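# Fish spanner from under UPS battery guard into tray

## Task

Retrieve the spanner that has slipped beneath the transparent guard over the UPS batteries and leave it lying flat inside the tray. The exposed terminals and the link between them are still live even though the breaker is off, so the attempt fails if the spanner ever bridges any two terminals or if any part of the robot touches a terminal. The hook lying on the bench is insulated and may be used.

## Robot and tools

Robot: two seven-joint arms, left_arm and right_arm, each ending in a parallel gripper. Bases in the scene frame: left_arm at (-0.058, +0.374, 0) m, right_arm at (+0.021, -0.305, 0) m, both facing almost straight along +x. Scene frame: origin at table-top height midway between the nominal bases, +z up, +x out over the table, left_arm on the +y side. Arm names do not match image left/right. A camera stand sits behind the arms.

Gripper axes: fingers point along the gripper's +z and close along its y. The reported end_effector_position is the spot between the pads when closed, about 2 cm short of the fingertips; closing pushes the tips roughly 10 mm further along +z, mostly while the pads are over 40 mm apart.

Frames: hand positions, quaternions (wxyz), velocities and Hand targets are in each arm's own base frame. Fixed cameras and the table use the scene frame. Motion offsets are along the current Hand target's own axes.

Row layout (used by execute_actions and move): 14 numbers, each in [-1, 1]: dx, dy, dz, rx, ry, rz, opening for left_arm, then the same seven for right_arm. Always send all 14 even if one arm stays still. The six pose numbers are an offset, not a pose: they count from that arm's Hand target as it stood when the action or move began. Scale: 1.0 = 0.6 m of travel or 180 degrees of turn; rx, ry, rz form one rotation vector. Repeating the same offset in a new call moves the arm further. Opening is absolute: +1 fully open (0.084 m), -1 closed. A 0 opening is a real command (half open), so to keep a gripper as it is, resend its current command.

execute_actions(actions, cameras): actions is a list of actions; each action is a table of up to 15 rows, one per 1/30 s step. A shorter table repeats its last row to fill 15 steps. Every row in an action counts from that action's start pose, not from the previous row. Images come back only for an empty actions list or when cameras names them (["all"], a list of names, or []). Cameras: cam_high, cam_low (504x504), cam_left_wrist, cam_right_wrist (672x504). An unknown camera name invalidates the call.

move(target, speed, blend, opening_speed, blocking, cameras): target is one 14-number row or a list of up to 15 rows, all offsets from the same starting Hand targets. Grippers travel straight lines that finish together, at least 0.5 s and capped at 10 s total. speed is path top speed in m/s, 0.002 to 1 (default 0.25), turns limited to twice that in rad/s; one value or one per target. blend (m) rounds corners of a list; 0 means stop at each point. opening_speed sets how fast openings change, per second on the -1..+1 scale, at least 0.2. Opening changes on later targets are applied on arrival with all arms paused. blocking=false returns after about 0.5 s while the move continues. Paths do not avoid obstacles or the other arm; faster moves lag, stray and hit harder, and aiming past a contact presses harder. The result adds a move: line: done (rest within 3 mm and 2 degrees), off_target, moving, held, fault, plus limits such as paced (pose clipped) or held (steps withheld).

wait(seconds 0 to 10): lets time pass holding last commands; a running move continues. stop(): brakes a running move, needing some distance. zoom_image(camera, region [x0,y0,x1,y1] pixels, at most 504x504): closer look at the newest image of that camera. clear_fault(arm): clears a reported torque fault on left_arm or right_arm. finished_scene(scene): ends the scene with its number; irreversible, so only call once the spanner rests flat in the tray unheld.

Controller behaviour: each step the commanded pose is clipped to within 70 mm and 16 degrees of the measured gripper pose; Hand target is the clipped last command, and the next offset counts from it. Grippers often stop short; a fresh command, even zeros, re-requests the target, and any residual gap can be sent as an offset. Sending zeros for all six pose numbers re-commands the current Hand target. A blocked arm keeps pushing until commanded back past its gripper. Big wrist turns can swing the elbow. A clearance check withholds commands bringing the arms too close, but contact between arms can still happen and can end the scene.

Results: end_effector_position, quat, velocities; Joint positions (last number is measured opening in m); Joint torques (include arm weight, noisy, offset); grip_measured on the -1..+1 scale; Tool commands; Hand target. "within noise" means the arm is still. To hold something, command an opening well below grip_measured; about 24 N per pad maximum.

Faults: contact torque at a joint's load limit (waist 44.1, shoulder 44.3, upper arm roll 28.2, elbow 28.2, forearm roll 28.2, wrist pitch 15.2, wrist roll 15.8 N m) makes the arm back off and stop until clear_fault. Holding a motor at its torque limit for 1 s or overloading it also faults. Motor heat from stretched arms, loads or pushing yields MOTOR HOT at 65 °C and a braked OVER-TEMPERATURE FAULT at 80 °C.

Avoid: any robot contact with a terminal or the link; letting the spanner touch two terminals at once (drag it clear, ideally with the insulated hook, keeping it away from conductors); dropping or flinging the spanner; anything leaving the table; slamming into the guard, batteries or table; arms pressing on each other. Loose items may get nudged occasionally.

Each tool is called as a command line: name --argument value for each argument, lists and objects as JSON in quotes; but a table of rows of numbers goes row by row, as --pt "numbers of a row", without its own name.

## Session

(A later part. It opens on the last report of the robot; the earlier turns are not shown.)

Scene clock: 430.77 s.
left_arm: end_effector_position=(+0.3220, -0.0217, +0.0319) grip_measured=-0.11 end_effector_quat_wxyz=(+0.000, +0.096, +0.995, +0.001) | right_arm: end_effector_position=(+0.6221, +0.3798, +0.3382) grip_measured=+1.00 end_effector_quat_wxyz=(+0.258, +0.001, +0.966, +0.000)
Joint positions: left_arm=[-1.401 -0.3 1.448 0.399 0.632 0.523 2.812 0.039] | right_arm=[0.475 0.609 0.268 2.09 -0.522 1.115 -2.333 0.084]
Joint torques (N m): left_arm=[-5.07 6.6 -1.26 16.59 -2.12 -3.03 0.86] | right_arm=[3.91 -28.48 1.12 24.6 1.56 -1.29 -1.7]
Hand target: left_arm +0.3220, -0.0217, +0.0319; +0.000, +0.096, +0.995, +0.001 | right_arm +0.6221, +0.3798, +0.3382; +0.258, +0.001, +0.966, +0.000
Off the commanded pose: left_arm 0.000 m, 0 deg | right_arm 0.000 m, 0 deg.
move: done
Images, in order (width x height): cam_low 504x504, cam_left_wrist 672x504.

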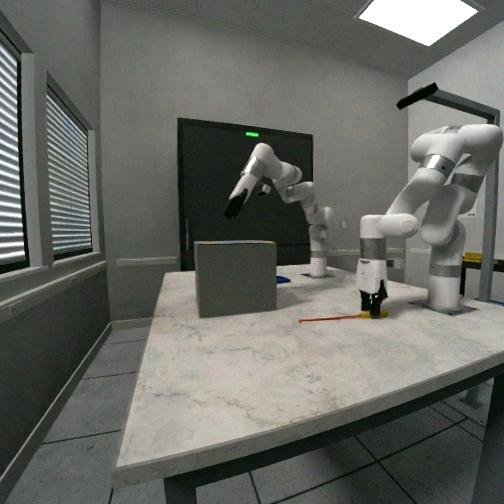

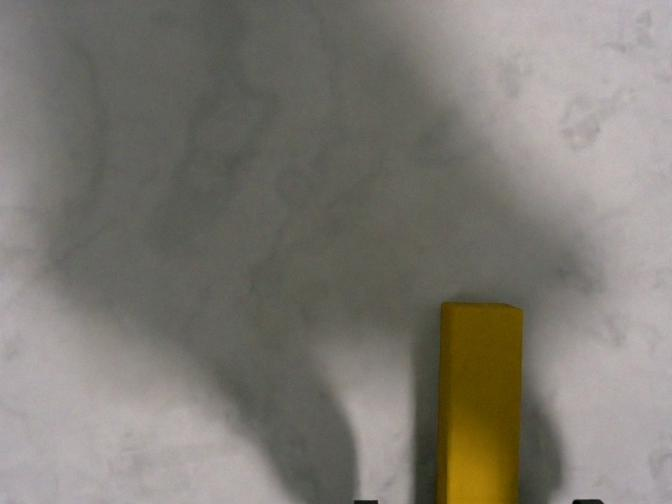

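move --pt "0 0 0 0 0 0 -1 0 0 0 0 0 0 1" --pt "0 0 -0.1 0 0 0 -1 0 0 0 0 0 0 1" --pt "-0.0255 -0.131 -0.48 0.499 -0.048 -0.048 -1 0 0 0 0 0 0 1" --speed '[0.1,0.1,0.3]' --opening_speed 2 --cameras '["all"]'

zoom_image --camera "cam_low" --region '[180, 190, 360, 320]'

Scene clock: 461.40 s.
left_arm: end_effector_position=(+0.3217, -0.1023, +0.3197) grip_measured=-0.65 end_effector_quat_wxyz=(+0.000, +0.001, +0.707, -0.707) | right_arm: end_effector_position=(+0.6221, +0.3798, +0.3382) grip_measured=+1.00 end_effector_quat_wxyz=(+0.258, +0.001, +0.966, +0.000)
Joint positions: left_arm=[-1.138 -1.53 1.408 0.52 -0.13 0.947 3.087 0.016] | right_arm=[0.475 0.609 0.268 2.09 -0.522 1.115 -2.333 0.084]
Joint torques (N m): left_arm=[-5.44 4.57 -10.55 0.54 -3.26 -1.87 0.78] | right_arm=[3.26 -28.53 1.14 24.62 2.34 -1.3 -1.62]
Hand target: left_arm +0.3217, -0.1023, +0.3197; +0.000, +0.001, +0.707, -0.707 | right_arm +0.6221, +0.3798, +0.3382; +0.258, +0.001, +0.966, +0.000
Off the commanded pose: left_arm 0.000 m, 0 deg | right_arm 0.000 m, 0 deg.
move: done

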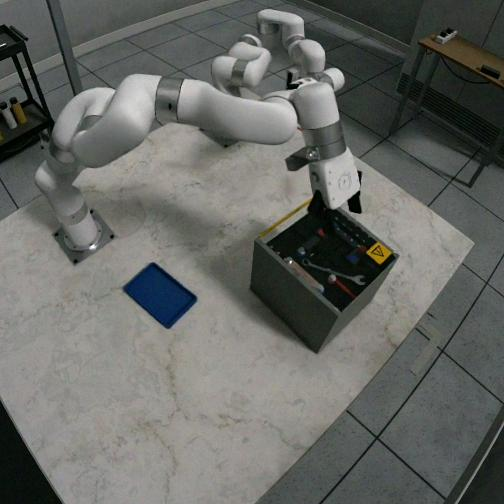

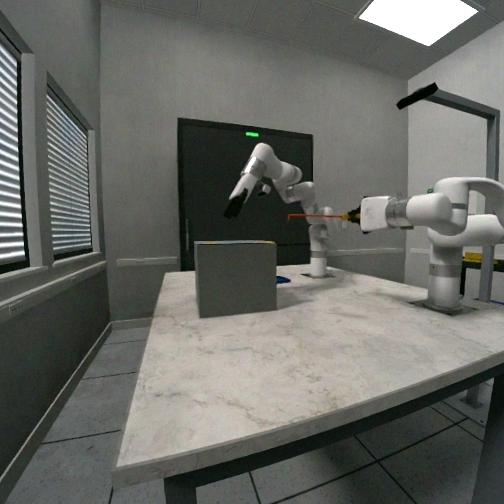

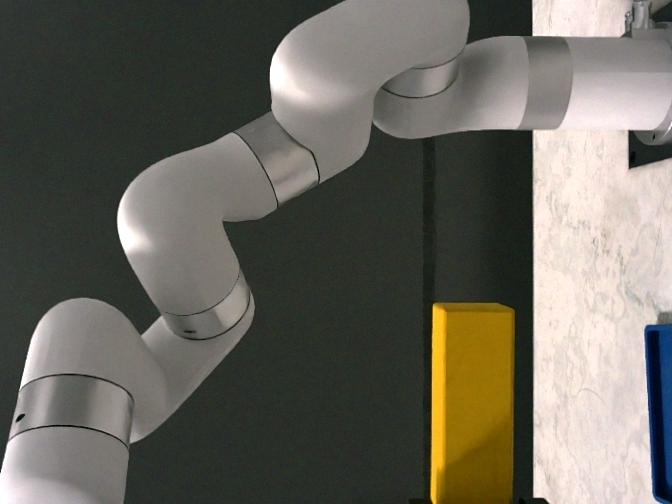

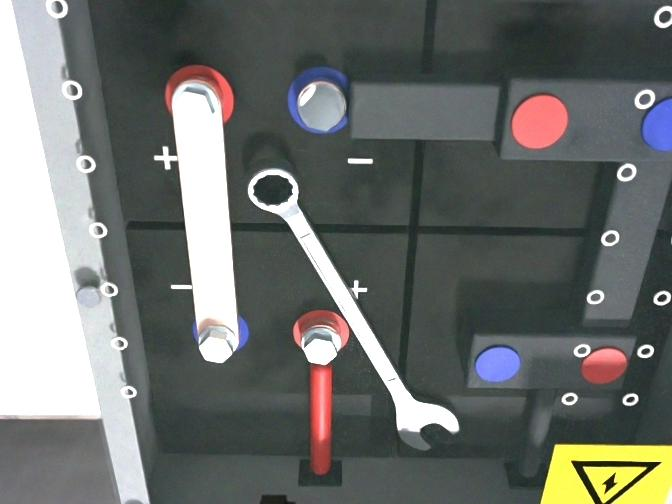

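Scaled by 2.800.

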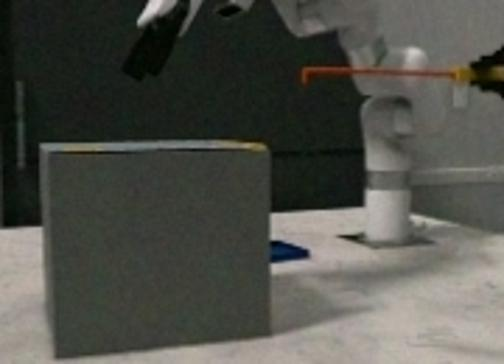

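move --target '[0.103,0.1545,0.393,0,0,0,-1,0.065,0,-0.037,0,0,0,1]' --speed 0.2 --cameras '["all"]'

zoom_image --camera "cam_low" --region '[180, 190, 360, 320]'

Scene clock: 485.57 s.
left_arm: end_effector_position=(+0.2598, -0.3381, +0.2271) grip_measured=-0.65 end_effector_quat_wxyz=(+0.000, +0.000, +0.707, -0.707) | right_arm: end_effector_position=(+0.5772, +0.3798, +0.3379) grip_measured=+1.00 end_effector_quat_wxyz=(+0.258, +0.001, +0.966, +0.000)
Joint positions: left_arm=[-1.887 -1.62 1.678 0.228 -0.139 -0.092 3.397 0.016] | right_arm=[0.469 0.443 0.283 1.838 -0.523 1.048 -2.257 0.084]
Joint torques (N m): left_arm=[-5.2 3.16 -9.11 0.26 4.75 -1.16 0.83] | right_arm=[-4.32 -35.76 3.21 20.2 2.03 -4.65 1.83]
Hand target: left_arm +0.2598, -0.3381, +0.2271; +0.000, +0.001, +0.707, -0.707 | right_arm +0.5772, +0.3798, +0.3379; +0.258, +0.001, +0.966, +0.000
Off the commanded pose: left_arm 0.000 m, 0 deg | right_arm 0.000 m, 0 deg.
move: done

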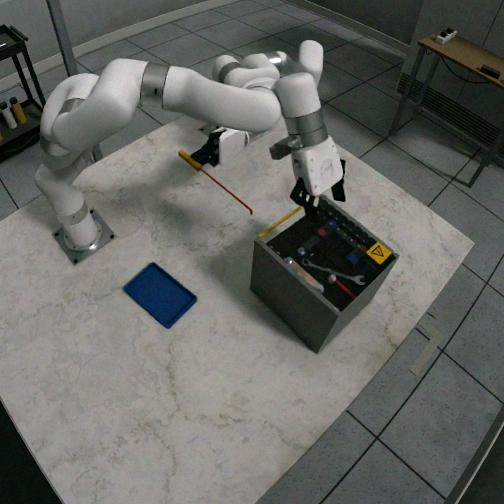

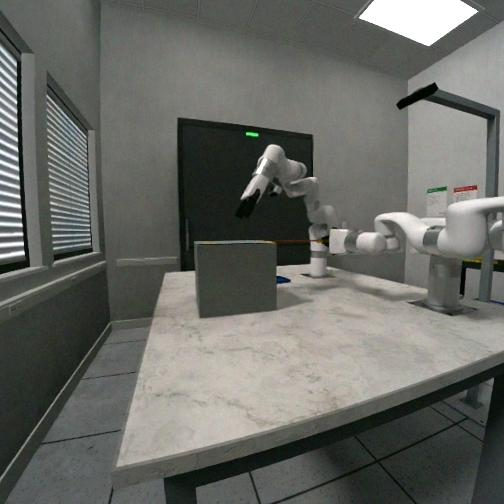

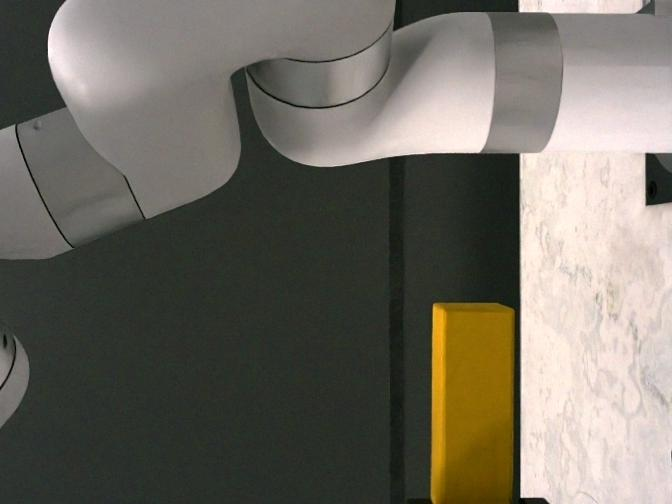

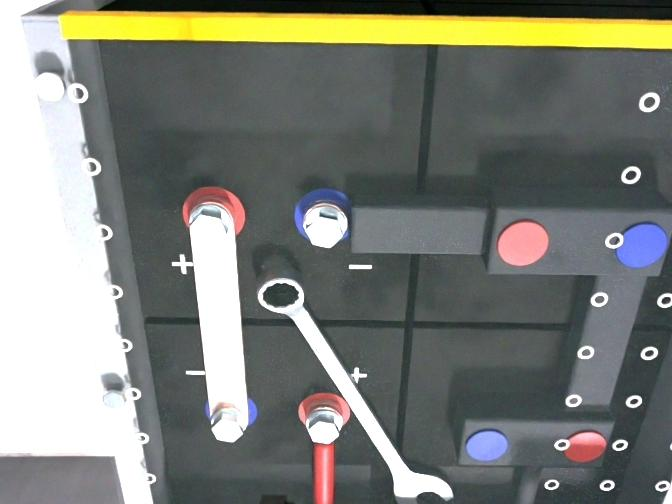

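Scaled by 2.800.

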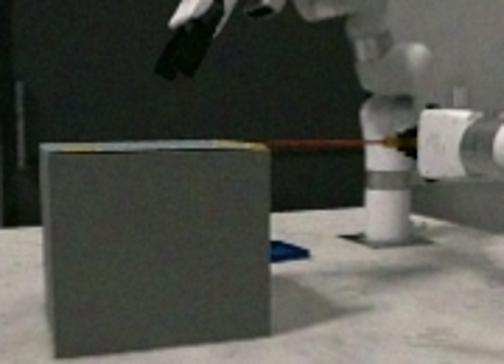

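zoom_image --camera "cam_low" --region '[240, 225, 300, 260]'

zoom_image --camera "cam_high" --region '[225, 180, 305, 250]'

Scaled by 8.400.

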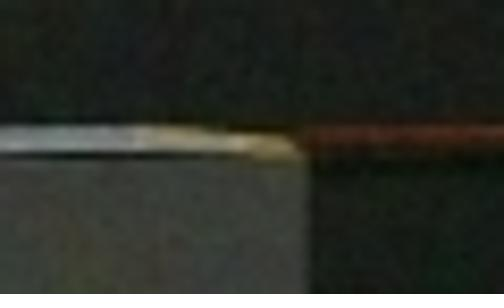

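Scaled by 6.300.

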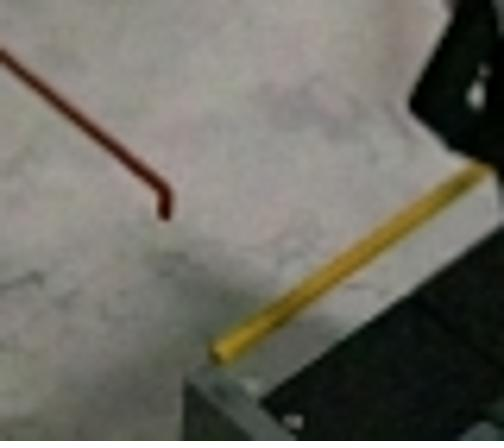

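move --pt "0 0.03 0 0 0 0 -1 0 0 0 0 0 0 1" --pt "-0.1 0.03 0 0 0 0 -1 0 0 0 0 0 0 1" --speed 0.1 --cameras '["cam_high","cam_low","cam_right_wrist"]'

zoom_image --camera "cam_low" --region '[240, 225, 300, 260]'

zoom_image --camera "cam_right_wrist" --region '[150, 0, 450, 200]'

Scene clock: 511.07 s.
left_arm: end_effector_position=(+0.3198, -0.3381, +0.2092) grip_measured=-0.65 end_effector_quat_wxyz=(+0.000, +0.001, +0.707, -0.707) | right_arm: end_effector_position=(+0.5772, +0.3798, +0.3379) grip_measured=+1.00 end_effector_quat_wxyz=(+0.258, +0.001, +0.966, +0.000)
Joint positions: left_arm=[-1.949 -1.621 1.711 0.424 -0.125 0.043 3.416 0.016] | right_arm=[0.469 0.443 0.283 1.838 -0.523 1.048 -2.257 0.084]
Joint torques (N m): left_arm=[-4.92 16.72 -15.79 -0.16 -0.61 2.29 -1.17] | right_arm=[-4.37 -35.85 3.27 20.23 2.22 -4.25 1.76]
Hand target: left_arm +0.3198, -0.3381, +0.2092; +0.000, +0.001, +0.707, -0.707 | right_arm +0.5772, +0.3798, +0.3379; +0.258, +0.001, +0.966, +0.000
Off the commanded pose: left_arm 0.000 m, 0 deg | right_arm 0.000 m, 0 deg.
move: done
Images, in order (width x height): cam_high 504x504, cam_low 504x504, cam_right_wrist 672x504.

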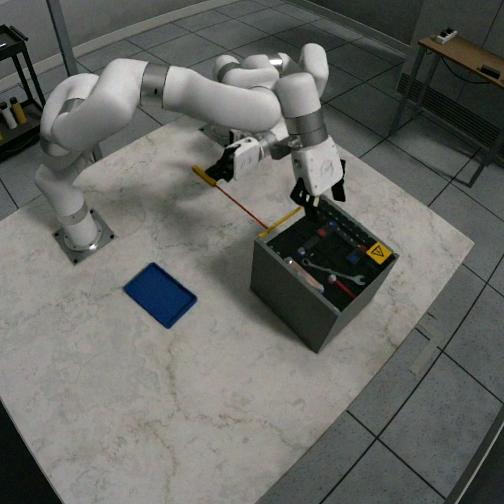

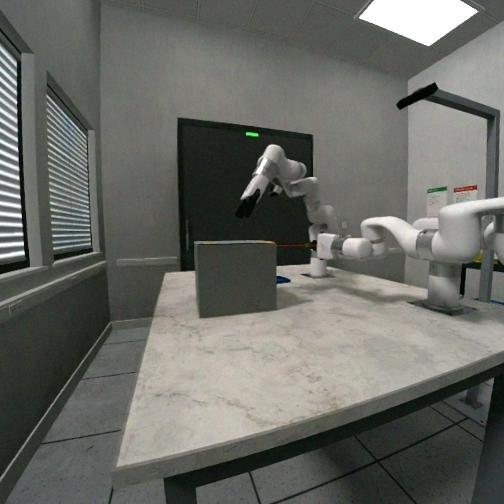

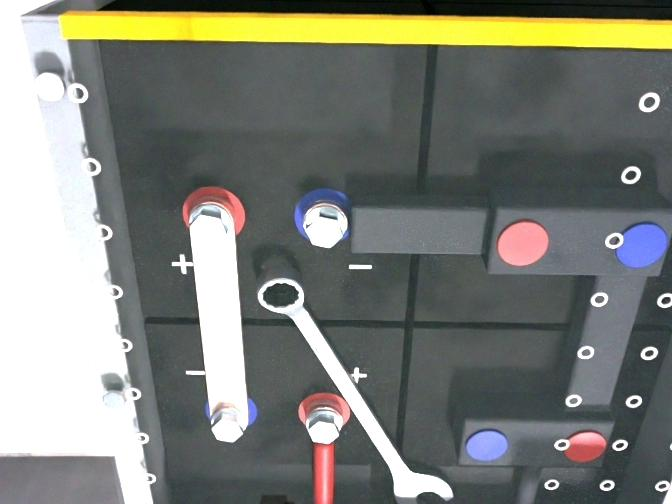

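Scaled by 8.400.

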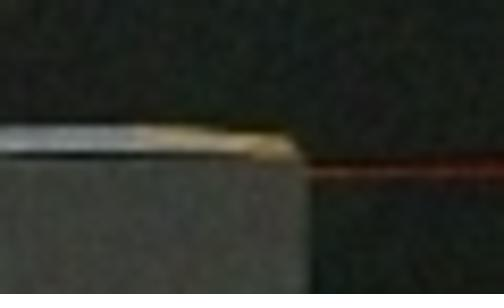

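Scaled by 1.680.

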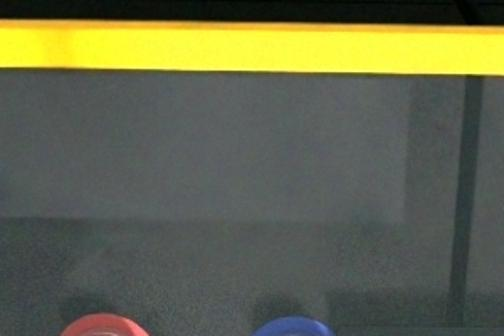

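move --target '[-0.05,0,0,0,0,0,-1,0,0,0,0,0,0,1]' --speed 0.08 --cameras '["cam_right_wrist"]'

zoom_image --camera "cam_right_wrist" --region '[150, 0, 450, 200]'

Scene clock: 523.90 s.
left_arm: end_effector_position=(+0.3498, -0.3382, +0.2092) grip_measured=-0.65 end_effector_quat_wxyz=(+0.000, +0.001, +0.707, -0.707) | right_arm: end_effector_position=(+0.5772, +0.3798, +0.3379) grip_measured=+1.00 end_effector_quat_wxyz=(+0.258, +0.001, +0.966, +0.000)
Joint positions: left_arm=[-1.988 -1.614 1.698 0.521 -0.127 0.104 3.402 0.016] | right_arm=[0.469 0.443 0.283 1.838 -0.523 1.048 -2.257 0.084]
Joint torques (N m): left_arm=[-5.15 17.83 -16.79 0.28 -0.82 2.27 -1.07] | right_arm=[-4.43 -35.75 3.25 20.29 2.25 -3.98 1.67]
Motor temperatures (°C): left_arm=[35 37 48 41 41 36 45] | right_arm=[44 44 40 46 37 41 42]
Hand target: left_arm +0.3498, -0.3381, +0.2092; +0.000, +0.001, +0.707, -0.707 | right_arm +0.5772, +0.3798, +0.3379; +0.258, +0.001, +0.966, +0.000
Off the commanded pose: left_arm 0.000 m, 0 deg | right_arm 0.000 m, 0 deg.
move: done
Images, in order (width x height): cam_right_wrist 672x504.

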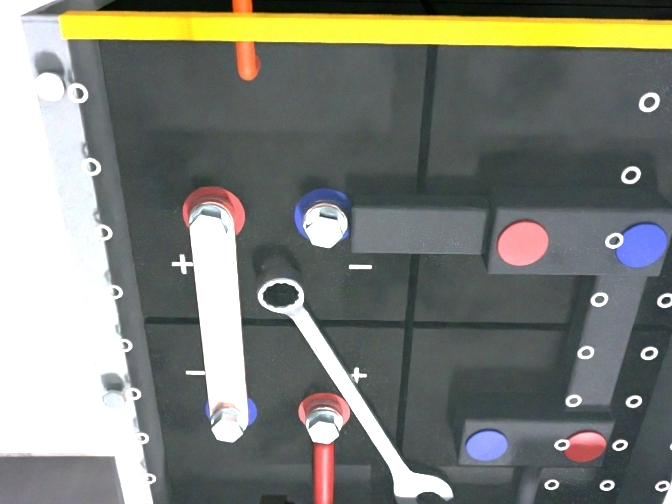

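Scaled by 1.680.

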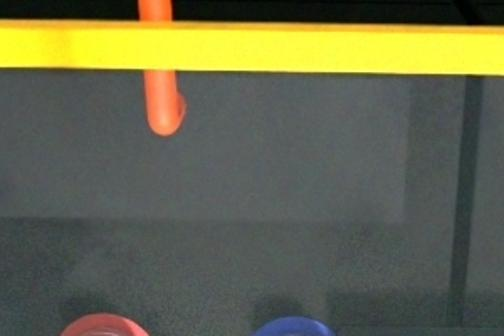

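move --pt "0 0 -0.0058 0 0 0 -1 0 0 0 0 0 0 1" --pt "-0.1 0 -0.0058 0 0 0 -1 0 0 0 0 0 0 1" --speed 0.06 --cameras '["cam_right_wrist","cam_low"]'

zoom_image --camera "cam_right_wrist" --region '[180, 150, 400, 350]'

zoom_image --camera "cam_low" --region '[240, 225, 300, 260]'

Scene clock: 544.80 s.
left_arm: end_effector_position=(+0.4098, -0.3347, +0.2092) grip_measured=-0.65 end_effector_quat_wxyz=(+0.000, +0.001, +0.707, -0.707) | right_arm: end_effector_position=(+0.5772, +0.3798, +0.3379) grip_measured=+1.00 end_effector_quat_wxyz=(+0.258, +0.001, +0.966, +0.000)
Joint positions: left_arm=[-2.066 -1.599 1.683 0.724 -0.127 0.231 3.378 0.016] | right_arm=[0.469 0.443 0.283 1.838 -0.523 1.048 -2.257 0.084]
Joint torques (N m): left_arm=[-5.35 20.67 -18.47 1.07 3.96 2.1 -0.99] | right_arm=[-4.19 -35.46 3.1 20.41 2.18 -3.58 1.64]
Hand target: left_arm +0.4098, -0.3347, +0.2092; +0.000, +0.001, +0.707, -0.707 | right_arm +0.5772, +0.3798, +0.3379; +0.258, +0.001, +0.966, +0.000
Off the commanded pose: left_arm 0.000 m, 0 deg | right_arm 0.000 m, 0 deg.
move: done
Images, in order (width x height): cam_low 504x504, cam_right_wrist 672x504.

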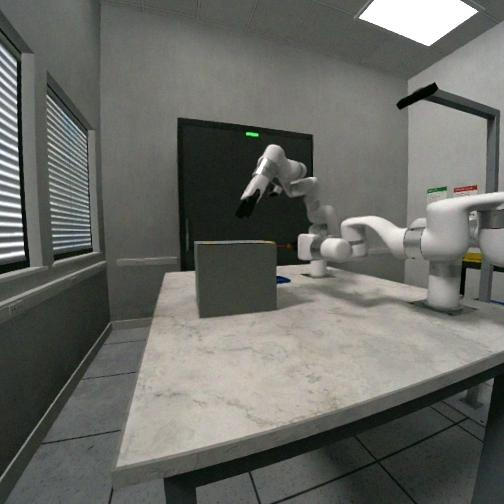

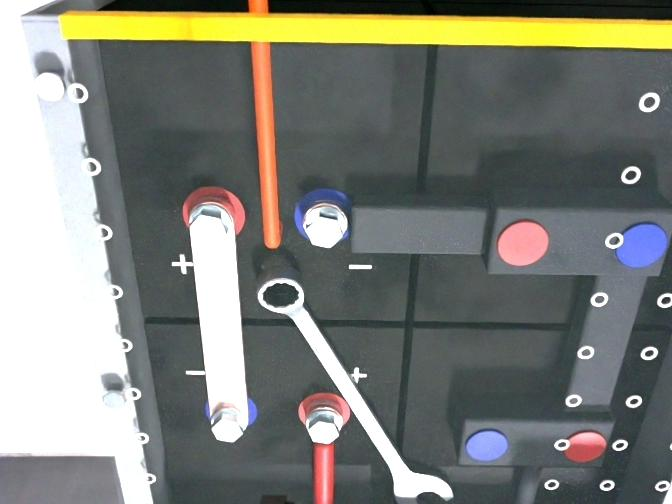

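Scaled by 2.291.

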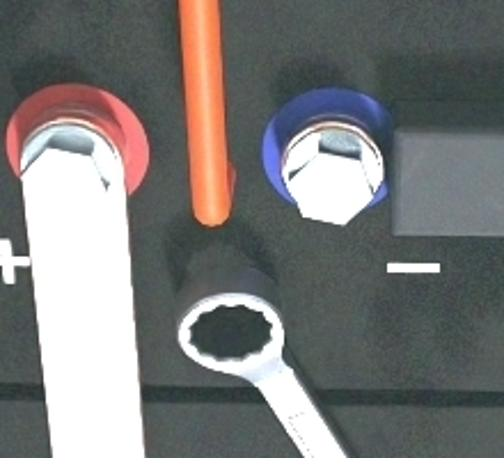

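Scaled by 8.400.

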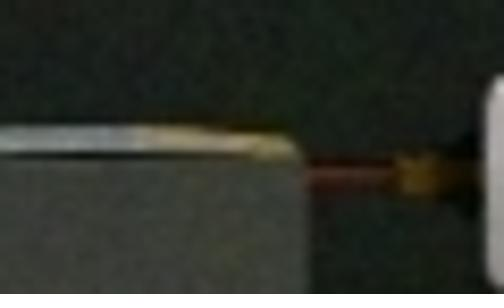

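move --pt "0 -0.0125 0 0 0 0 -1 0 0 0 0 0 0 1" --pt "-0.052 -0.0125 0 0 0 0 -1 0 0 0 0 0 0 1" --speed 0.05 --cameras '["cam_right_wrist","cam_low"]'

zoom_image --camera "cam_right_wrist" --region '[200, 220, 360, 380]'

zoom_image --camera "cam_low" --region '[240, 225, 300, 260]'

Scene clock: 557.93 s.
left_arm: end_effector_position=(+0.4410, -0.3347, +0.2167) grip_measured=-0.65 end_effector_quat_wxyz=(+0.000, +0.001, +0.707, -0.707) | right_arm: end_effector_position=(+0.5772, +0.3798, +0.3379) grip_measured=+1.00 end_effector_quat_wxyz=(+0.258, +0.001, +0.966, +0.000)
Joint positions: left_arm=[-2.118 -1.583 1.663 0.834 -0.132 0.291 3.354 0.016] | right_arm=[0.469 0.443 0.283 1.838 -0.523 1.048 -2.257 0.084]
Joint torques (N m): left_arm=[-5.18 22.25 -19.47 1.94 3.75 2.04 -0.92] | right_arm=[-4.05 -35.75 3.12 20.3 2.2 -3.11 1.7]
Motor temperatures (°C): left_arm=[35 37 53 41 41 36 45] | right_arm=[44 45 40 46 37 41 42]
Hand target: left_arm +0.4410, -0.3347, +0.2167; +0.000, +0.001, +0.707, -0.707 | right_arm +0.5772, +0.3798, +0.3379; +0.258, +0.001, +0.966, +0.000
Off the commanded pose: left_arm 0.000 m, 0 deg | right_arm 0.000 m, 0 deg.
move: done
Images, in order (width x height): cam_low 504x504, cam_right_wrist 672x504.

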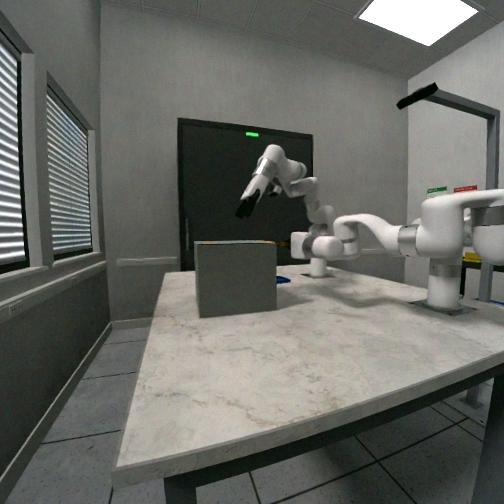

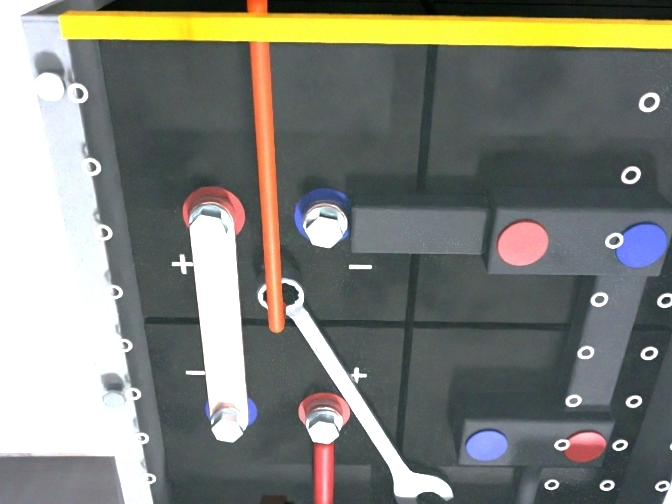

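Scaled by 3.150.

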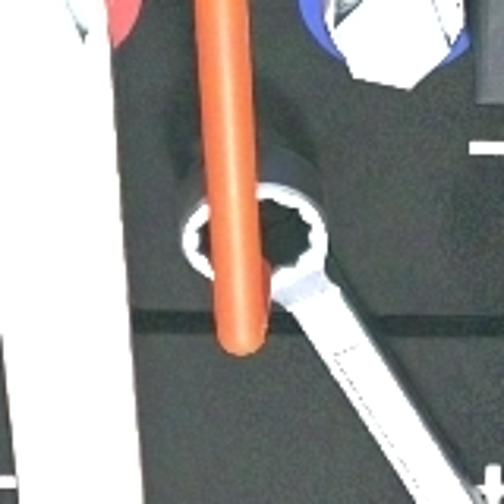

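Scaled by 8.400.

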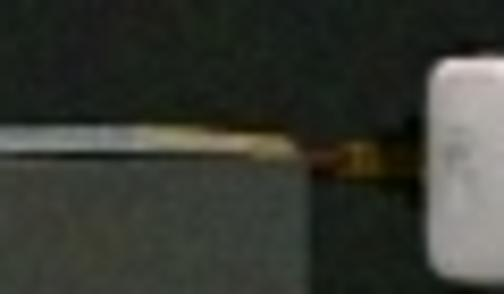

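move --pt "0.0025 0 -0.0017 0 0 0 -1 0 0 0 0 0 0 1" --pt "0.0025 0.0183 -0.0017 0 0 0 -1 0 0 0 0 0 0 1" --speed 0.03 --cameras '["cam_right_wrist"]'

zoom_image --camera "cam_right_wrist" --region '[200, 220, 360, 380]'

Scene clock: 570.83 s.
left_arm: end_effector_position=(+0.4395, -0.3337, +0.2058) grip_measured=-0.65 end_effector_quat_wxyz=(+0.000, +0.001, +0.707, -0.707) | right_arm: end_effector_position=(+0.5772, +0.3798, +0.3379) grip_measured=+1.00 end_effector_quat_wxyz=(+0.258, +0.001, +0.966, +0.000)
Joint positions: left_arm=[-2.114 -1.599 1.685 0.832 -0.124 0.293 3.373 0.016] | right_arm=[0.469 0.443 0.283 1.838 -0.523 1.048 -2.257 0.084]
Joint torques (N m): left_arm=[-5.39 10.52 -14.98 1.33 3.8 2.11 0.78] | right_arm=[-4.06 -35.59 3.05 20.35 2.23 -2.88 1.66]
Hand target: left_arm +0.4395, -0.3337, +0.2058; +0.000, +0.001, +0.707, -0.707 | right_arm +0.5772, +0.3798, +0.3379; +0.258, +0.001, +0.966, +0.000
Off the commanded pose: left_arm 0.000 m, 0 deg | right_arm 0.000 m, 0 deg.
move: done
Images, in order (width x height): cam_right_wrist 672x504.

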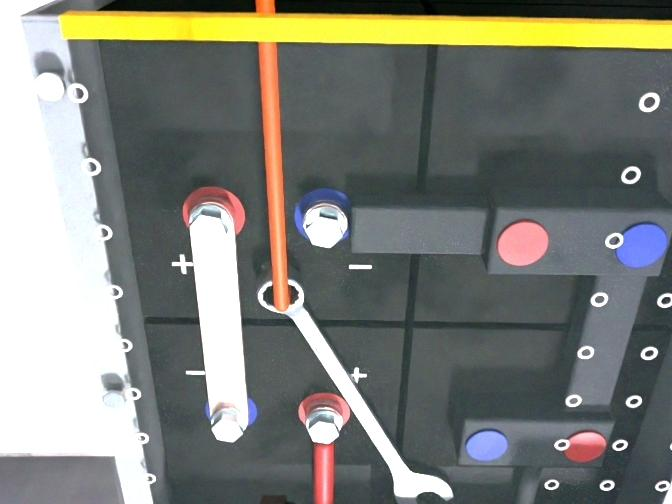

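Scaled by 3.150.

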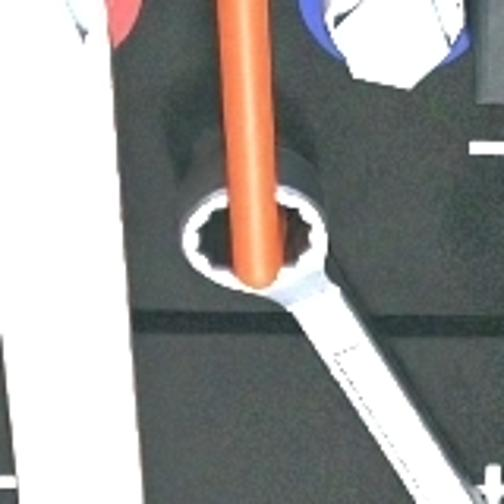

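move --target '[0.04,0,0.001,0,0,0,-1,0,0,0,0,0,0,1]' --speed 0.03 --cameras '["cam_right_wrist"]'

zoom_image --camera "cam_right_wrist" --region '[180, 200, 480, 504]'

Scene clock: 612.97 s.
left_arm: end_effector_position=(+0.4155, -0.3343, +0.2057) grip_measured=-0.65 end_effector_quat_wxyz=(+0.000, +0.001, +0.707, -0.707) | right_arm: end_effector_position=(+0.5772, +0.3798, +0.3379) grip_measured=+1.00 end_effector_quat_wxyz=(+0.258, +0.001, +0.966, +0.000)
Joint positions: left_arm=[-2.075 -1.603 1.689 0.745 -0.124 0.244 3.382 0.016] | right_arm=[0.469 0.443 0.283 1.838 -0.523 1.048 -2.257 0.084]
Joint torques (N m): left_arm=[4.19 9.01 -14.34 -4.98 -0.91 -1.17 0.8] | right_arm=[-3.93 -35.72 2.98 20.14 2.22 -2.89 1.71]
Hand target: left_arm +0.4155, -0.3343, +0.2057; +0.000, +0.001, +0.707, -0.707 | right_arm +0.5772, +0.3798, +0.3379; +0.258, +0.001, +0.966, +0.000
Off the commanded pose: left_arm 0.000 m, 0 deg | right_arm 0.000 m, 0 deg.
move: done
Images, in order (width x height): cam_right_wrist 672x504.

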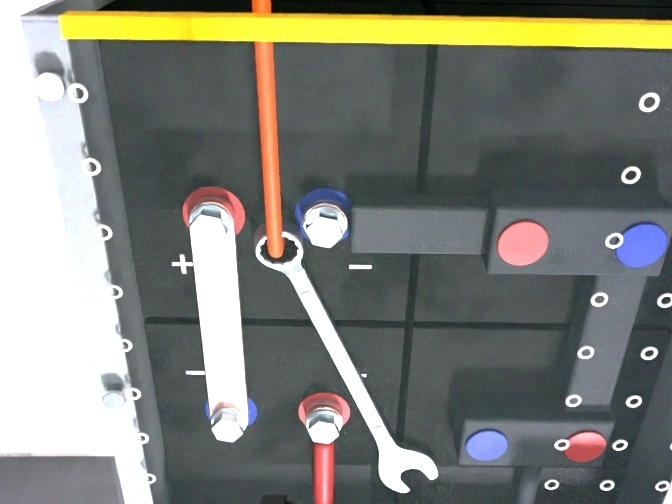

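Scaled by 1.658.

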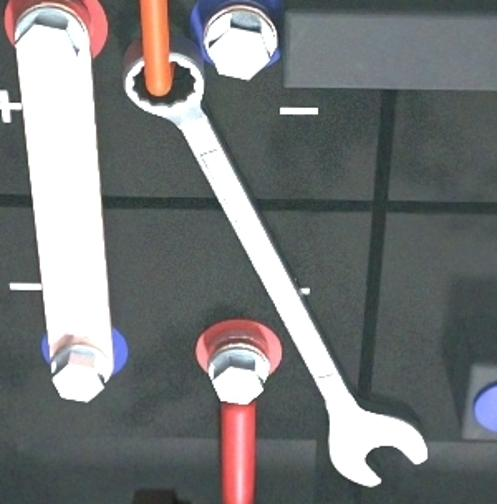

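move --pt "0.015 0 0.0035 0 0 0 -1 0 0 0 0 0 0 1" --pt "0.033 0 0.0035 0 0 0 -1 0 0 0 0 0 0 1" --speed 0.03 --blend 0.002 --cameras '["cam_right_wrist"]'

zoom_image --camera "cam_right_wrist" --region '[180, 180, 480, 480]'

Scene clock: 622.13 s.
left_arm: end_effector_position=(+0.3957, -0.3364, +0.2057) grip_measured=-0.65 end_effector_quat_wxyz=(+0.000, +0.001, +0.707, -0.707) | right_arm: end_effector_position=(+0.5772, +0.3798, +0.3379) grip_measured=+1.00 end_effector_quat_wxyz=(+0.258, +0.001, +0.966, +0.000)
Joint positions: left_arm=[-2.05 -1.607 1.693 0.677 -0.124 0.2 3.39 0.016] | right_arm=[0.469 0.443 0.283 1.838 -0.523 1.048 -2.257 0.084]
Joint torques (N m): left_arm=[4.18 8.31 -13.7 -4.94 -0.92 -1.17 0.85] | right_arm=[-3.98 -35.67 3.18 20.33 2.1 -2.83 1.62]
Hand target: left_arm +0.3957, -0.3364, +0.2057; +0.000, +0.001, +0.707, -0.707 | right_arm +0.5772, +0.3798, +0.3379; +0.258, +0.001, +0.966, +0.000
Off the commanded pose: left_arm 0.000 m, 0 deg | right_arm 0.000 m, 0 deg.
move: done
Images, in order (width x height): cam_right_wrist 672x504.

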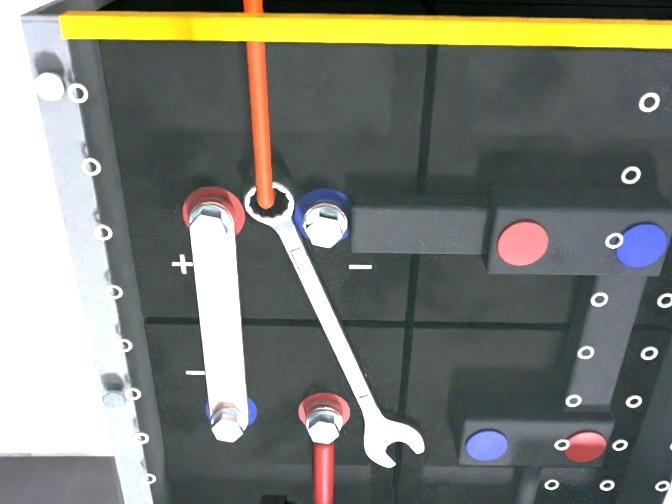

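Scaled by 1.680.

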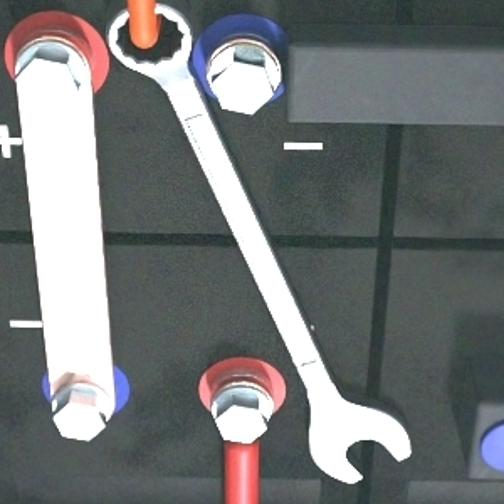

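move --pt "0.0133 0 0.001 0 0 0 -1 0 0 0 0 0 0 1" --pt "0.031 0 0.014 0 0 0 -1 0 0 0 0 0 0 1" --speed 0.03 --blend 0.002 --cameras '["cam_right_wrist"]'

zoom_image --camera "cam_right_wrist" --region '[180, 160, 480, 460]'

Scene clock: 636.10 s.
left_arm: end_effector_position=(+0.3771, -0.3448, +0.2057) grip_measured=-0.65 end_effector_quat_wxyz=(+0.000, +0.000, +0.707, -0.707) | right_arm: end_effector_position=(+0.5772, +0.3798, +0.3379) grip_measured=+1.00 end_effector_quat_wxyz=(+0.258, +0.001, +0.966, +0.000)
Joint positions: left_arm=[-2.051 -1.617 1.696 0.622 -0.124 0.141 3.398 0.016] | right_arm=[0.469 0.443 0.283 1.838 -0.523 1.048 -2.257 0.084]
Joint torques (N m): left_arm=[-5.21 7.62 -13.28 -5.63 0.32 -1.23 0.86] | right_arm=[-3.85 -35.62 3.14 20.29 2.15 -2.87 1.61]
Hand target: left_arm +0.3771, -0.3448, +0.2057; +0.000, +0.001, +0.707, -0.707 | right_arm +0.5772, +0.3798, +0.3379; +0.258, +0.001, +0.966, +0.000
Off the commanded pose: left_arm 0.000 m, 0 deg | right_arm 0.000 m, 0 deg.
move: done
Images, in order (width x height): cam_right_wrist 672x504.

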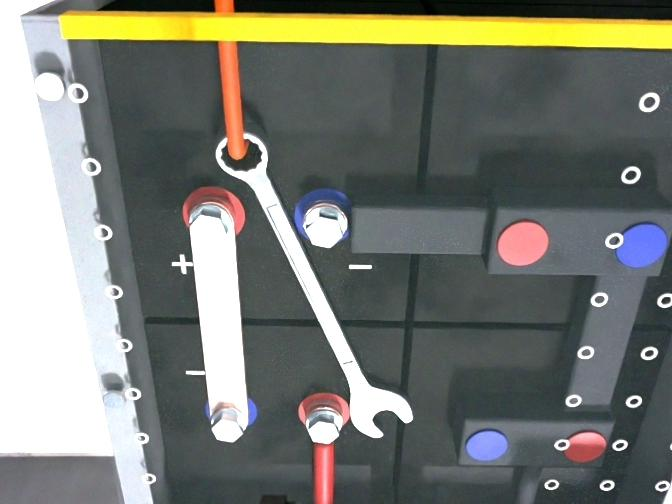

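Scaled by 1.680.

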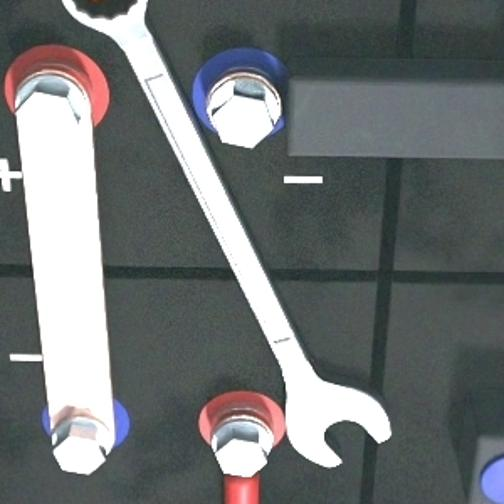

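move --pt "0.003 0 0.006 0 0 0 -1 0 0 0 0 0 0 1" --pt "0.02 0 0.0103 0 0 0 -1 0 0 0 0 0 0 1" --speed 0.025 --blend 0.001 --cameras '["cam_right_wrist"]'

zoom_image --camera "cam_right_wrist" --region '[180, 140, 480, 440]'

Scene clock: 663.47 s.
left_arm: end_effector_position=(+0.3651, -0.3509, +0.2057) grip_measured=-0.65 end_effector_quat_wxyz=(+0.000, +0.001, +0.707, -0.707) | right_arm: end_effector_position=(+0.5772, +0.3798, +0.3379) grip_measured=+1.00 end_effector_quat_wxyz=(+0.258, +0.001, +0.966, +0.000)
Joint positions: left_arm=[-2.058 -1.625 1.698 0.588 -0.124 0.1 3.404 0.016] | right_arm=[0.469 0.443 0.283 1.838 -0.523 1.048 -2.257 0.084]
Joint torques (N m): left_arm=[4.38 6.83 -12.85 -5.88 4.26 -1.18 0.81] | right_arm=[-3.84 -35.7 3.13 20.26 2.16 -2.89 1.51]
Hand target: left_arm +0.3651, -0.3509, +0.2057; +0.000, +0.001, +0.707, -0.707 | right_arm +0.5772, +0.3798, +0.3379; +0.258, +0.001, +0.966, +0.000
Off the commanded pose: left_arm 0.000 m, 0 deg | right_arm 0.000 m, 0 deg.
move: done
Images, in order (width x height): cam_right_wrist 672x504.

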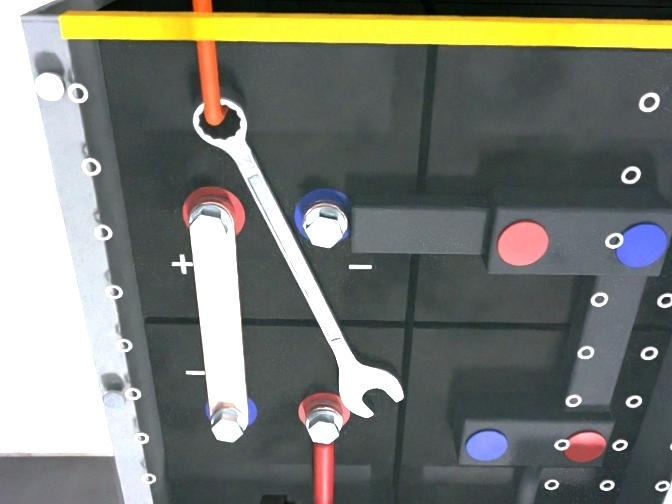

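Scaled by 1.680.

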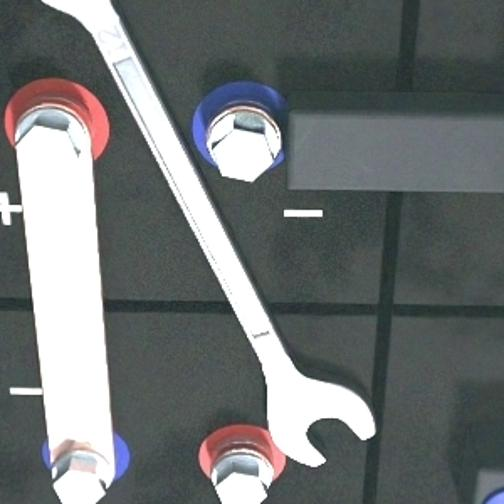

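move --target '[0.0333,0,0.0105,0,0,0,-1,0,0,0,0,0,0,1]' --speed 0.03 --cameras '["cam_right_wrist"]'

zoom_image --camera "cam_right_wrist" --region '[120, 60, 460, 460]'

Scene clock: 688.60 s.
left_arm: end_effector_position=(+0.3451, -0.3572, +0.2057) grip_measured=-0.65 end_effector_quat_wxyz=(+0.000, +0.000, +0.707, -0.707) | right_arm: end_effector_position=(+0.5772, +0.3798, +0.3379) grip_measured=+1.00 end_effector_quat_wxyz=(+0.258, +0.001, +0.966, +0.000)
Joint positions: left_arm=[-2.058 -1.637 1.704 0.53 -0.122 0.04 3.413 0.016] | right_arm=[0.469 0.443 0.283 1.838 -0.523 1.048 -2.257 0.084]
Joint torques (N m): left_arm=[-5.16 6.48 -12.46 -6.2 4.24 -1.11 0.83] | right_arm=[-3.9 -35.61 3.19 20.29 2.06 -2.77 1.54]
Hand target: left_arm +0.3451, -0.3572, +0.2057; +0.000, +0.001, +0.707, -0.707 | right_arm +0.5772, +0.3798, +0.3379; +0.258, +0.001, +0.966, +0.000
Off the commanded pose: left_arm 0.000 m, 0 deg | right_arm 0.000 m, 0 deg.
move: done
Images, in order (width x height): cam_right_wrist 672x504.

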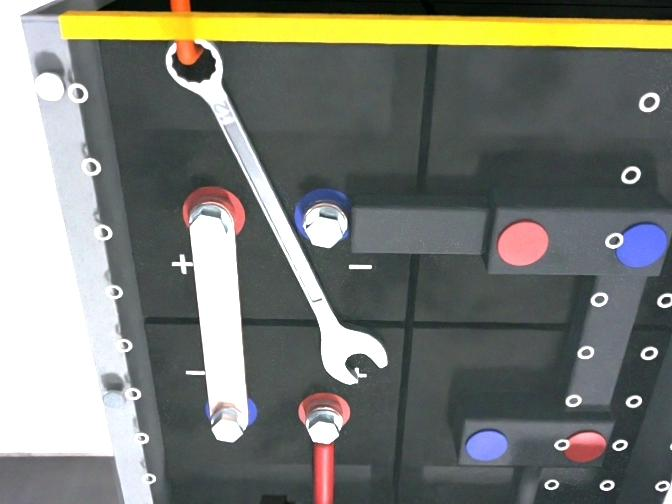

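Scaled by 1.260.

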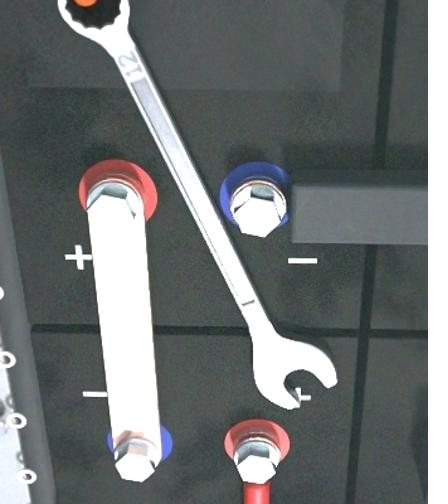

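move --target '[0.0633,0,0.021,0,0,0,-1,0.0722,0,-0.0415,0,0,0,1]' --speed 0.03 --cameras '["cam_right_wrist","cam_low"]'

zoom_image --camera "cam_right_wrist" --region '[120, 60, 460, 460]'

Scene clock: 708.67 s.
left_arm: end_effector_position=(+0.3071, -0.3698, +0.2057) grip_measured=-0.65 end_effector_quat_wxyz=(+0.000, +0.001, +0.707, -0.707) | right_arm: end_effector_position=(+0.5272, +0.3799, +0.3379) grip_measured=+1.00 end_effector_quat_wxyz=(+0.258, +0.001, +0.966, +0.000)
Joint positions: left_arm=[-2.076 -1.664 1.717 0.428 -0.117 -0.084 3.432 0.016] | right_arm=[0.476 0.292 0.302 1.63 -0.518 1.009 -2.187 0.084]
Joint torques (N m): left_arm=[-5.42 5.44 -11.25 -6.85 4.51 -0.95 0.81] | right_arm=[4.72 -32.48 3.03 20.34 2.5 -4.61 1.82]
Hand target: left_arm +0.3071, -0.3698, +0.2057; +0.000, +0.001, +0.707, -0.707 | right_arm +0.5272, +0.3799, +0.3379; +0.258, +0.001, +0.966, +0.000
Off the commanded pose: left_arm 0.000 m, 0 deg | right_arm 0.000 m, 0 deg.
move: done
Images, in order (width x height): cam_low 504x504, cam_right_wrist 672x504.

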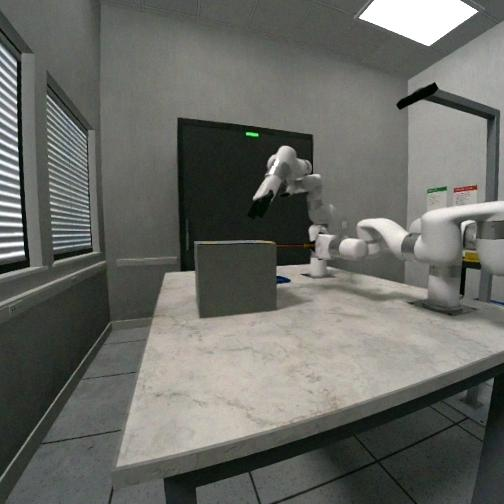

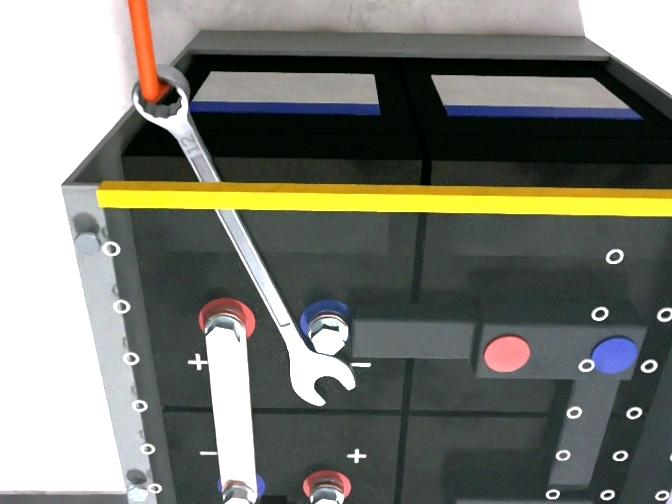

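Scaled by 1.260.

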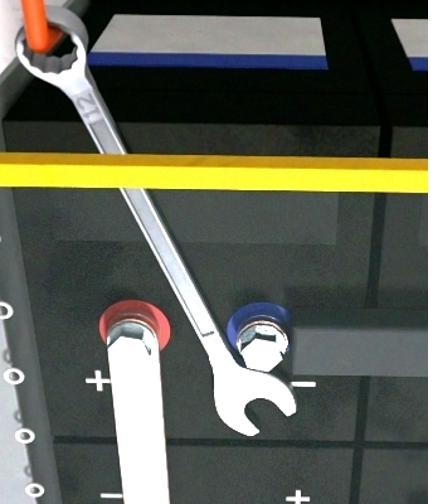

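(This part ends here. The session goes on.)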